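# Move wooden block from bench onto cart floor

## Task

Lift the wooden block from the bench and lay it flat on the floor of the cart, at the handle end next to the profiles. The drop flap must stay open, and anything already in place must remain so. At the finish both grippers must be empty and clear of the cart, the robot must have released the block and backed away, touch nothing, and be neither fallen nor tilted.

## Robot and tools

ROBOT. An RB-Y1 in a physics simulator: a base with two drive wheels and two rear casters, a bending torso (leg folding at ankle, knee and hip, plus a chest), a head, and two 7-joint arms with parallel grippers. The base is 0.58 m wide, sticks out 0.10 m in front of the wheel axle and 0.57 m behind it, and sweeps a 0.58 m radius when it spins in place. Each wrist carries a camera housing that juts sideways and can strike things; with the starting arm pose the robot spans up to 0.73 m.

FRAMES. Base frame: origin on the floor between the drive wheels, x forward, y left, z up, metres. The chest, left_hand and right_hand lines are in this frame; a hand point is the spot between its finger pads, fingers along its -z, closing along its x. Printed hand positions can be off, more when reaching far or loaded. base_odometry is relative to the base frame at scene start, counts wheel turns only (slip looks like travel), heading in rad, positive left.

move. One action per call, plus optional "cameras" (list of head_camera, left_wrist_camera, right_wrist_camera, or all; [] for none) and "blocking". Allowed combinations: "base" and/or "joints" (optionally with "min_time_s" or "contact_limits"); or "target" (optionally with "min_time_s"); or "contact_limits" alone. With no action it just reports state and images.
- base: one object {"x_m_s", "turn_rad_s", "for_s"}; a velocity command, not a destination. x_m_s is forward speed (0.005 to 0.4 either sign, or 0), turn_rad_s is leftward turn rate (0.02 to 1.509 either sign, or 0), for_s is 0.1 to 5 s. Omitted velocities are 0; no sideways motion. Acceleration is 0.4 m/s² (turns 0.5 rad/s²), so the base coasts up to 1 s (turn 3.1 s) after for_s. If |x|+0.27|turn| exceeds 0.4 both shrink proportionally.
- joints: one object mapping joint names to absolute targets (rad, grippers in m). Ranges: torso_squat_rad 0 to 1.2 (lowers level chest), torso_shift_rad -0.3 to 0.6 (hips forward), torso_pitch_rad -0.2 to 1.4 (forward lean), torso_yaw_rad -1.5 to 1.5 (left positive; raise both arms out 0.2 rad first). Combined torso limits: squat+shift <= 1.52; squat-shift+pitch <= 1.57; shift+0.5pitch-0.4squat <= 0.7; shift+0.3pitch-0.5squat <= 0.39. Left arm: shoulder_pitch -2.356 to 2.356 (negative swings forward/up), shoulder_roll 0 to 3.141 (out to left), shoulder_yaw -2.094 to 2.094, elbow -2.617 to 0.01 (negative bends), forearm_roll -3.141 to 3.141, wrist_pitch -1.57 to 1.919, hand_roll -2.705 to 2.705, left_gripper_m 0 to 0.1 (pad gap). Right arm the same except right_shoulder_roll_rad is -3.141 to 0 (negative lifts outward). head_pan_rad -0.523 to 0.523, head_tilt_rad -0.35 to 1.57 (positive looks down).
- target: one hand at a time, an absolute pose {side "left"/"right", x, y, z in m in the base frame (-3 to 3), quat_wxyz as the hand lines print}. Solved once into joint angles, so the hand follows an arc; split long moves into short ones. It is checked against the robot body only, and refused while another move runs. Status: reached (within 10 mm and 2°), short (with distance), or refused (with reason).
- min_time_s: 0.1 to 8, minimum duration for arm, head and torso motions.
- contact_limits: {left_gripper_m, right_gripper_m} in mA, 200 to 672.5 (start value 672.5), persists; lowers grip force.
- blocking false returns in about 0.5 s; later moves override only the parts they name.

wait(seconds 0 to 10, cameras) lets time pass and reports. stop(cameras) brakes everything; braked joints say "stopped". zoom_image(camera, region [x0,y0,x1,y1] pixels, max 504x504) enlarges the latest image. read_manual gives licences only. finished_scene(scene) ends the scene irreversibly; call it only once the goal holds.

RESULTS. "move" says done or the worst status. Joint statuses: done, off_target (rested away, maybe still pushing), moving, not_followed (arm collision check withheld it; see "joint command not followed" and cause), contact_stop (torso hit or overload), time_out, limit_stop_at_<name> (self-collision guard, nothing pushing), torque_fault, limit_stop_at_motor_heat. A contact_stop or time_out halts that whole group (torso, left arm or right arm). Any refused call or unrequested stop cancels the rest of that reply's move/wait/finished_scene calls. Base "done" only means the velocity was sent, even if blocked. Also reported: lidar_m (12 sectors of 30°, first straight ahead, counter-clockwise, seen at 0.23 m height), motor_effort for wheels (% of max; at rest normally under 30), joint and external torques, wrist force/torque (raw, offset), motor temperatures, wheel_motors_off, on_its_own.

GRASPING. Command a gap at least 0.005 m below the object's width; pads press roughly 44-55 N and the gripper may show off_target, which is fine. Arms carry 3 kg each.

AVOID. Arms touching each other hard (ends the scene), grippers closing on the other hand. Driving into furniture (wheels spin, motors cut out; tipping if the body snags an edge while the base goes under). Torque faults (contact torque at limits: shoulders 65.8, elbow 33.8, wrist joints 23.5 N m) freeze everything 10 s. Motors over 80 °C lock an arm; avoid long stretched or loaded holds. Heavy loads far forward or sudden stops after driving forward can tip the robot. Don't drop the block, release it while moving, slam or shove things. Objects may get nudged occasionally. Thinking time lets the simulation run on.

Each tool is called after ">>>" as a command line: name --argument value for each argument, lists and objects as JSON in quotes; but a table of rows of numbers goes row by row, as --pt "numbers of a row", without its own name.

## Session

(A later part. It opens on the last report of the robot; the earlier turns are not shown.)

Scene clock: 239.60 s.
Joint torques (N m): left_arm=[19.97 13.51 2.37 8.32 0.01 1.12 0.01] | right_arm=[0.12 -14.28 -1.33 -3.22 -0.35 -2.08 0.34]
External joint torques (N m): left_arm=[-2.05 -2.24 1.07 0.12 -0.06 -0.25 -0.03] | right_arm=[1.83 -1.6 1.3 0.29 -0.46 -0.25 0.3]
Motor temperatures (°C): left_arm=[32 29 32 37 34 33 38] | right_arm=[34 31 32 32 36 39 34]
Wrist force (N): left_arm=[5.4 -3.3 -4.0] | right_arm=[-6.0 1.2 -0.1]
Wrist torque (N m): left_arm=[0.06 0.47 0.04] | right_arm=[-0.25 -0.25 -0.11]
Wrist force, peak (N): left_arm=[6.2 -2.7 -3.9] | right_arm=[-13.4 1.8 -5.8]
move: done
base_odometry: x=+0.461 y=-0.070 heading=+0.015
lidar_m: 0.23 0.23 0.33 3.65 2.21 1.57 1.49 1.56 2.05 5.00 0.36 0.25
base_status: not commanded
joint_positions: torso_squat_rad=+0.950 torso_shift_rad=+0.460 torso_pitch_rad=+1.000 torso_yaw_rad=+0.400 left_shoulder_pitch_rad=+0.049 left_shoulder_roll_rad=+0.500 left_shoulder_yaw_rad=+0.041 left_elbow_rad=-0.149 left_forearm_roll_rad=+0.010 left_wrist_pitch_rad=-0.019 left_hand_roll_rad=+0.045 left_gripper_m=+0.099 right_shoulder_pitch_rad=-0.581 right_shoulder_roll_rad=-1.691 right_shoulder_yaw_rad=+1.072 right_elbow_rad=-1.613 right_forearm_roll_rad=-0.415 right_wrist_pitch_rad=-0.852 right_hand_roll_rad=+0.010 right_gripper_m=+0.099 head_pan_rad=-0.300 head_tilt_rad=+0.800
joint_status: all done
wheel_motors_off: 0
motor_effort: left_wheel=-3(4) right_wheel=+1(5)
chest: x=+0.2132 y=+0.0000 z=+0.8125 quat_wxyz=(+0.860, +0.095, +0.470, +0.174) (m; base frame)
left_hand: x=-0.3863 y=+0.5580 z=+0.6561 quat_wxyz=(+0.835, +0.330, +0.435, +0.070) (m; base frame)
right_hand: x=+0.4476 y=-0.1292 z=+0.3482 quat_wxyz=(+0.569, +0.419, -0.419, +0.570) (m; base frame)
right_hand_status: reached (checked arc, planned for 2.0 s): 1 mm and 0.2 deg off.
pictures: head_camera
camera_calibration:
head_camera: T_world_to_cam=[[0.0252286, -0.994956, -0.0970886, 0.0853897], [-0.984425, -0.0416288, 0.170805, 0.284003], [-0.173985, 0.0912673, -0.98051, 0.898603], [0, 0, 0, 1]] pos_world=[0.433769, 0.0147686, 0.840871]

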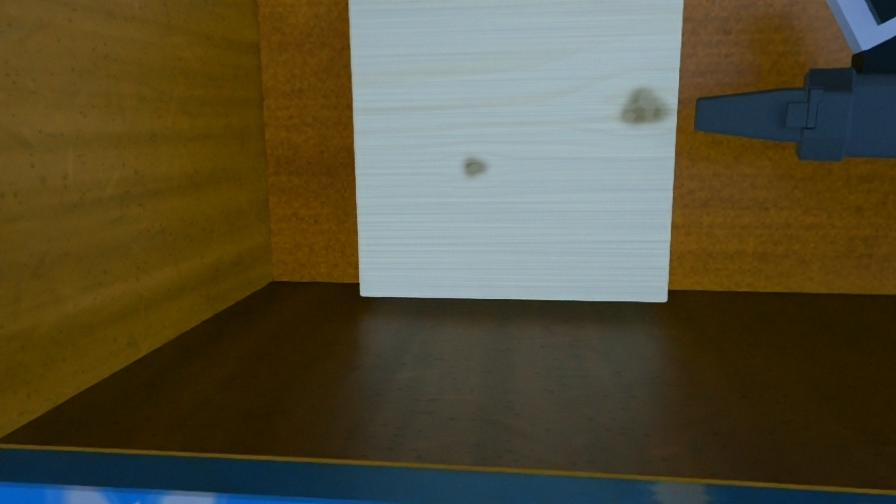

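>>> move --target '{"side":"right","x":0.44,"y":-0.17,"z":0.5,"quat_wxyz":[0.5691,0.4197,-0.4197,0.5691]}' --min_time_s 1 --cameras '[]'

>>> move --joints '{"torso_squat_rad":0.75,"torso_shift_rad":0.36,"head_tilt_rad":0.5}' --cameras '["head_camera"]'

>>> move --joints '{"torso_squat_rad":0.45,"torso_shift_rad":0.3}' --cameras '["head_camera"]'

>>> move --base '{"x_m_s":-0.2,"for_s":3}' --cameras '["head_camera"]'

Scene clock: 243.13 s.
Joint torques (N m): left_arm=[19.73 13.56 1.96 8.25 0.07 1.27 -0.03] | right_arm=[-1.88 -12.6 -0.04 -3.19 0.45 -1.64 -0.05]
External joint torques (N m): left_arm=[-2.3 -2.19 0.66 0.05 -0.01 -0.1 -0.07] | right_arm=[1.05 0.9 0.44 -0.3 -0.13 0.1 -0.1]
Motor temperatures (°C): left_arm=[32 29 32 37 34 33 38] | right_arm=[34 31 32 32 36 39 34]
Wrist force (N): left_arm=[5.0 -2.8 -4.0] | right_arm=[-5.4 1.5 -0.4]
Wrist torque (N m): left_arm=[0.00 0.41 0.04] | right_arm=[-0.27 -0.27 -0.11]
Wrist force, peak (N): left_arm=[5.6 -3.7 -4.1] | right_arm=[-6.7 1.9 -0.7]
move: done
base_odometry: x=+0.461 y=-0.070 heading=+0.015
lidar_m: 0.23 0.24 0.33 3.65 2.22 1.57 1.48 1.54 2.07 5.02 0.35 0.24
base_status: not commanded
joint_positions: torso_squat_rad=+0.950 torso_shift_rad=+0.460 torso_pitch_rad=+1.000 torso_yaw_rad=+0.400 left_shoulder_pitch_rad=+0.049 left_shoulder_roll_rad=+0.500 left_shoulder_yaw_rad=+0.041 left_elbow_rad=-0.149 left_forearm_roll_rad=+0.010 left_wrist_pitch_rad=-0.019 left_hand_roll_rad=+0.045 left_gripper_m=+0.099 right_shoulder_pitch_rad=-0.455 right_shoulder_roll_rad=-2.314 right_shoulder_yaw_rad=+1.232 right_elbow_rad=-2.152 right_forearm_roll_rad=-0.766 right_wrist_pitch_rad=-1.077 right_hand_roll_rad=+0.334 right_gripper_m=+0.099 head_pan_rad=-0.300 head_tilt_rad=+0.800
joint_status: all done
wheel_motors_off: 0
motor_effort: left_wheel=-3(4) right_wheel=+3(6)
chest: x=+0.2132 y=+0.0000 z=+0.8125 quat_wxyz=(+0.860, +0.095, +0.470, +0.174) (m; base frame)
left_hand: x=-0.3864 y=+0.5580 z=+0.6561 quat_wxyz=(+0.835, +0.330, +0.435, +0.070) (m; base frame)
right_hand: x=+0.4407 y=-0.1694 z=+0.4996 quat_wxyz=(+0.569, +0.420, -0.420, +0.569) (m; base frame)
right_hand_status: reached (checked arc, planned for 1.0 s): 1 mm and 0.0 deg off.
pictures: none
No camera images: "cameras" was empty.

Scene clock: 244.60 s.
Joint torques (N m): left_arm=[19.29 13.65 2.11 8.46 -0.06 1.26 -0.01] | right_arm=[-1.77 -12.73 -0.03 -3.03 0.65 -1.87 0.03]
External joint torques (N m): left_arm=[-2.73 -2.1 0.81 0.26 -0.13 -0.11 -0.05] | right_arm=[1.16 0.77 0.46 -0.14 0.07 -0.13 -0.01]
Motor temperatures (°C): left_arm=[32 29 32 37 34 33 38] | right_arm=[34 31 32 32 36 39 34]
Wrist force (N): left_arm=[5.6 -2.3 -4.3] | right_arm=[-6.0 1.3 -0.6]
Wrist torque (N m): left_arm=[-0.07 0.49 0.02] | right_arm=[-0.23 -0.26 -0.12]
Wrist force, peak (N): left_arm=[5.8 -3.5 -4.5] | right_arm=[-6.6 2.0 -0.3]
move: done
base_odometry: x=+0.461 y=-0.070 heading=+0.015
lidar_m: 0.22 0.24 0.34 3.63 2.20 1.58 1.49 1.56 2.07 5.03 0.36 0.25
base_status: not commanded
joint_positions: torso_squat_rad=+0.750 torso_shift_rad=+0.360 torso_pitch_rad=+1.000 torso_yaw_rad=+0.400 left_shoulder_pitch_rad=+0.049 left_shoulder_roll_rad=+0.500 left_shoulder_yaw_rad=+0.041 left_elbow_rad=-0.149 left_forearm_roll_rad=+0.010 left_wrist_pitch_rad=-0.019 left_hand_roll_rad=+0.045 left_gripper_m=+0.099 right_shoulder_pitch_rad=-0.454 right_shoulder_roll_rad=-2.314 right_shoulder_yaw_rad=+1.232 right_elbow_rad=-2.152 right_forearm_roll_rad=-0.766 right_wrist_pitch_rad=-1.077 right_hand_roll_rad=+0.334 right_gripper_m=+0.099 head_pan_rad=-0.300 head_tilt_rad=+0.500
joint_status: all done
wheel_motors_off: 0
motor_effort: left_wheel=-2(5) right_wheel=+4(4)
chest: x=+0.2128 y=+0.0001 z=+0.9270 quat_wxyz=(+0.860, +0.095, +0.470, +0.174) (m; base frame)
left_hand: x=-0.3867 y=+0.5579 z=+0.7707 quat_wxyz=(+0.835, +0.330, +0.435, +0.070) (m; base frame)
right_hand: x=+0.4404 y=-0.1694 z=+0.6141 quat_wxyz=(+0.569, +0.420, -0.420, +0.569) (m; base frame)
pictures: head_camera
camera_calibration:
head_camera: T_world_to_cam=[[0.0303205, -0.994019, -0.104913, 0.102571], [-0.991783, -0.0168677, -0.126815, 0.569802], [0.124287, 0.107896, -0.986363, 0.899645], [0, 0, 0, 1]] pos_world=[0.450196, 0.0145006, 0.970397]

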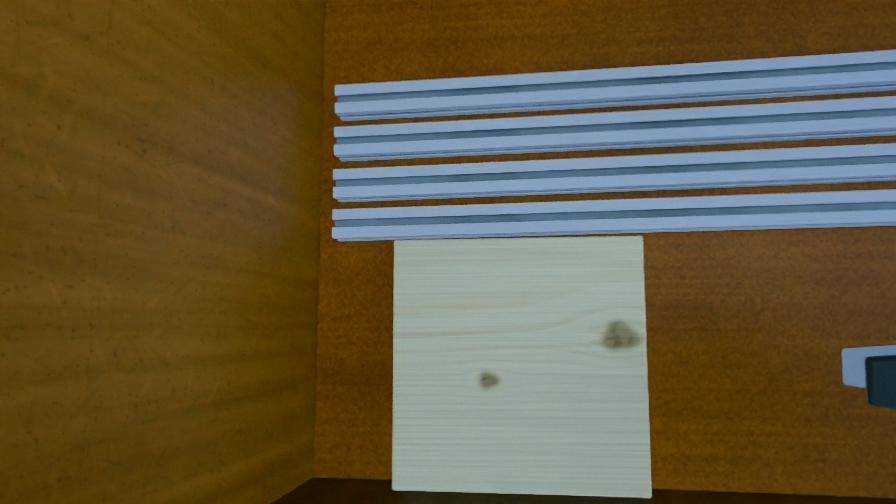

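Scene clock: 246.40 s.
Joint torques (N m): left_arm=[19.54 13.34 1.86 8.24 0.06 1.2 0.12] | right_arm=[-2.23 -13.15 0.11 -2.98 0.64 -1.69 -0.06]
External joint torques (N m): left_arm=[-2.48 -2.41 0.56 0.05 -0.01 -0.17 0.08] | right_arm=[0.7 0.35 0.59 -0.09 0.06 0.05 -0.1]
Motor temperatures (°C): left_arm=[32 29 32 37 34 33 38] | right_arm=[34 31 32 32 36 39 34]
Wrist force (N): left_arm=[5.2 -2.5 -4.2] | right_arm=[-6.1 1.2 -0.5]
Wrist torque (N m): left_arm=[-0.04 0.44 0.03] | right_arm=[-0.21 -0.29 -0.11]
Wrist force, peak (N): left_arm=[5.7 -2.7 -4.4] | right_arm=[-6.6 1.8 -0.6]
move: done
base_odometry: x=+0.461 y=-0.070 heading=+0.015
lidar_m: 0.22 0.24 0.33 3.66 2.22 1.57 1.49 1.56 2.06 5.01 0.35 0.25
base_status: not commanded
joint_positions: torso_squat_rad=+0.450 torso_shift_rad=+0.300 torso_pitch_rad=+1.000 torso_yaw_rad=+0.400 left_shoulder_pitch_rad=+0.049 left_shoulder_roll_rad=+0.500 left_shoulder_yaw_rad=+0.041 left_elbow_rad=-0.149 left_forearm_roll_rad=+0.010 left_wrist_pitch_rad=-0.019 left_hand_roll_rad=+0.045 left_gripper_m=+0.099 right_shoulder_pitch_rad=-0.454 right_shoulder_roll_rad=-2.314 right_shoulder_yaw_rad=+1.232 right_elbow_rad=-2.152 right_forearm_roll_rad=-0.766 right_wrist_pitch_rad=-1.077 right_hand_roll_rad=+0.334 right_gripper_m=+0.099 head_pan_rad=-0.300 head_tilt_rad=+0.500
joint_status: all done
wheel_motors_off: 0
motor_effort: left_wheel=-3(4) right_wheel=+5(5)
chest: x=+0.2187 y=+0.0001 z=+1.0498 quat_wxyz=(+0.860, +0.095, +0.470, +0.174) (m; base frame)
left_hand: x=-0.3809 y=+0.5580 z=+0.8935 quat_wxyz=(+0.835, +0.330, +0.435, +0.070) (m; base frame)
right_hand: x=+0.4462 y=-0.1694 z=+0.7369 quat_wxyz=(+0.569, +0.420, -0.420, +0.569) (m; base frame)
pictures: head_camera
camera_calibration:
head_camera: T_world_to_cam=[[0.0303205, -0.994019, -0.104913, 0.115279], [-0.991783, -0.0168677, -0.126815, 0.591127], [0.124287, 0.107896, -0.986363, 1.02005], [0, 0, 0, 1]] pos_world=[0.455996, 0.0145006, 1.0932]

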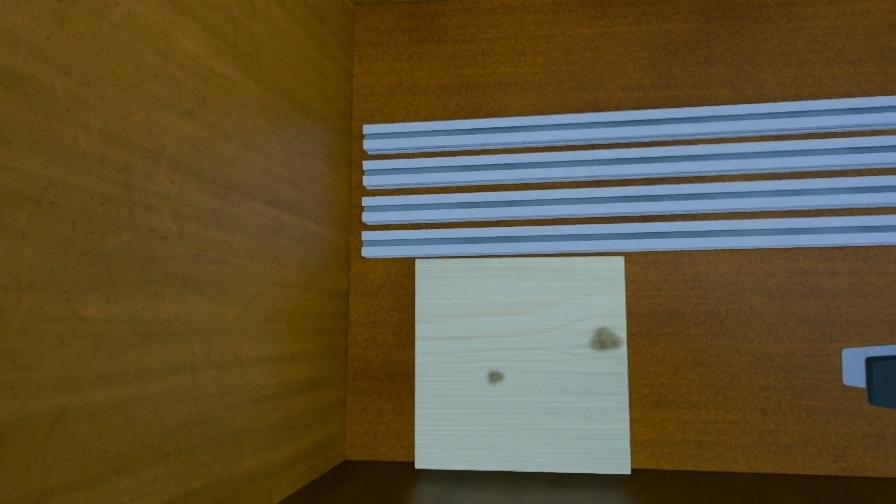

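Scene clock: 250.37 s.
Joint torques (N m): left_arm=[19.36 13.65 2.15 8.3 0.01 1.15 -0.02] | right_arm=[-2.19 -13.35 0.44 -3.2 0.55 -1.79 -0.03]
External joint torques (N m): left_arm=[-2.67 -2.1 0.85 0.1 -0.06 -0.21 -0.06] | right_arm=[0.73 0.15 0.92 -0.31 -0.03 -0.06 -0.08]
Motor temperatures (°C): left_arm=[32 29 32 37 34 33 38] | right_arm=[34 31 32 32 36 38 34]
Wrist force (N): left_arm=[5.5 -2.5 -4.3] | right_arm=[-6.0 1.8 -0.2]
Wrist torque (N m): left_arm=[-0.05 0.44 0.04] | right_arm=[-0.30 -0.28 -0.11]
Wrist force, peak (N): left_arm=[6.3 -2.7 -3.9] | right_arm=[-6.8 1.8 -0.2]
move: done
base_odometry: x=-0.139 y=-0.079 heading=+0.014
lidar_m: 0.84 0.85 1.71 4.15 1.33 0.94 0.89 0.92 1.24 3.07 1.24 0.86
base_status: done (sent for 3 of 3 s)
joint_positions: torso_squat_rad=+0.450 torso_shift_rad=+0.300 torso_pitch_rad=+1.000 torso_yaw_rad=+0.400 left_shoulder_pitch_rad=+0.049 left_shoulder_roll_rad=+0.500 left_shoulder_yaw_rad=+0.041 left_elbow_rad=-0.149 left_forearm_roll_rad=+0.010 left_wrist_pitch_rad=-0.019 left_hand_roll_rad=+0.045 left_gripper_m=+0.099 right_shoulder_pitch_rad=-0.454 right_shoulder_roll_rad=-2.314 right_shoulder_yaw_rad=+1.232 right_elbow_rad=-2.152 right_forearm_roll_rad=-0.766 right_wrist_pitch_rad=-1.077 right_hand_roll_rad=+0.334 right_gripper_m=+0.099 head_pan_rad=-0.300 head_tilt_rad=+0.500
joint_status: not commanded
wheel_motors_off: 0
motor_effort: left_wheel=-14(26) right_wheel=+12(32)
chest: x=+0.2187 y=+0.0001 z=+1.0498 quat_wxyz=(+0.860, +0.095, +0.470, +0.174) (m; base frame)
left_hand: x=-0.3809 y=+0.5580 z=+0.8935 quat_wxyz=(+0.835, +0.330, +0.435, +0.070) (m; base frame)
right_hand: x=+0.4462 y=-0.1694 z=+0.7369 quat_wxyz=(+0.569, +0.420, -0.420, +0.569) (m; base frame)
pictures: head_camera
camera_calibration:
head_camera: T_world_to_cam=[[0.0303205, -0.994019, -0.104913, 0.115279], [-0.991783, -0.0168677, -0.126815, 0.591127], [0.124287, 0.107896, -0.986363, 1.02005], [0, 0, 0, 1]] pos_world=[0.455996, 0.0145006, 1.0932]

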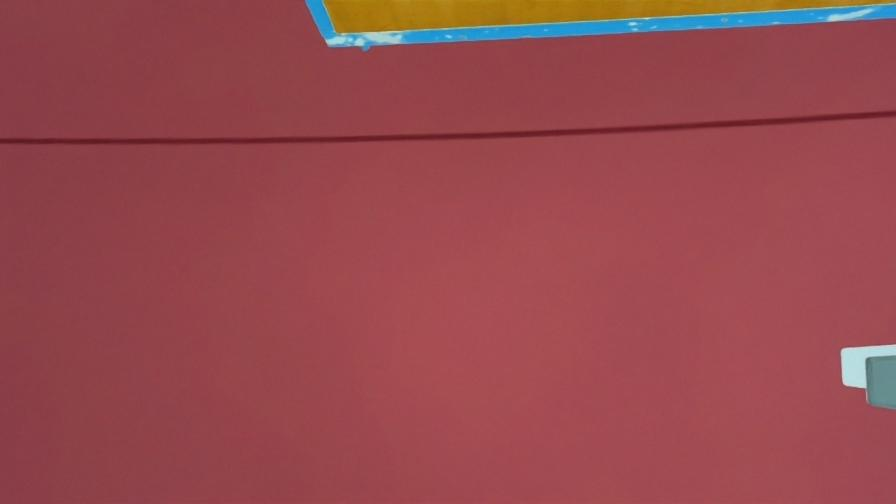

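>>> finished_scene --scene 1

The scene is finished: the task was done.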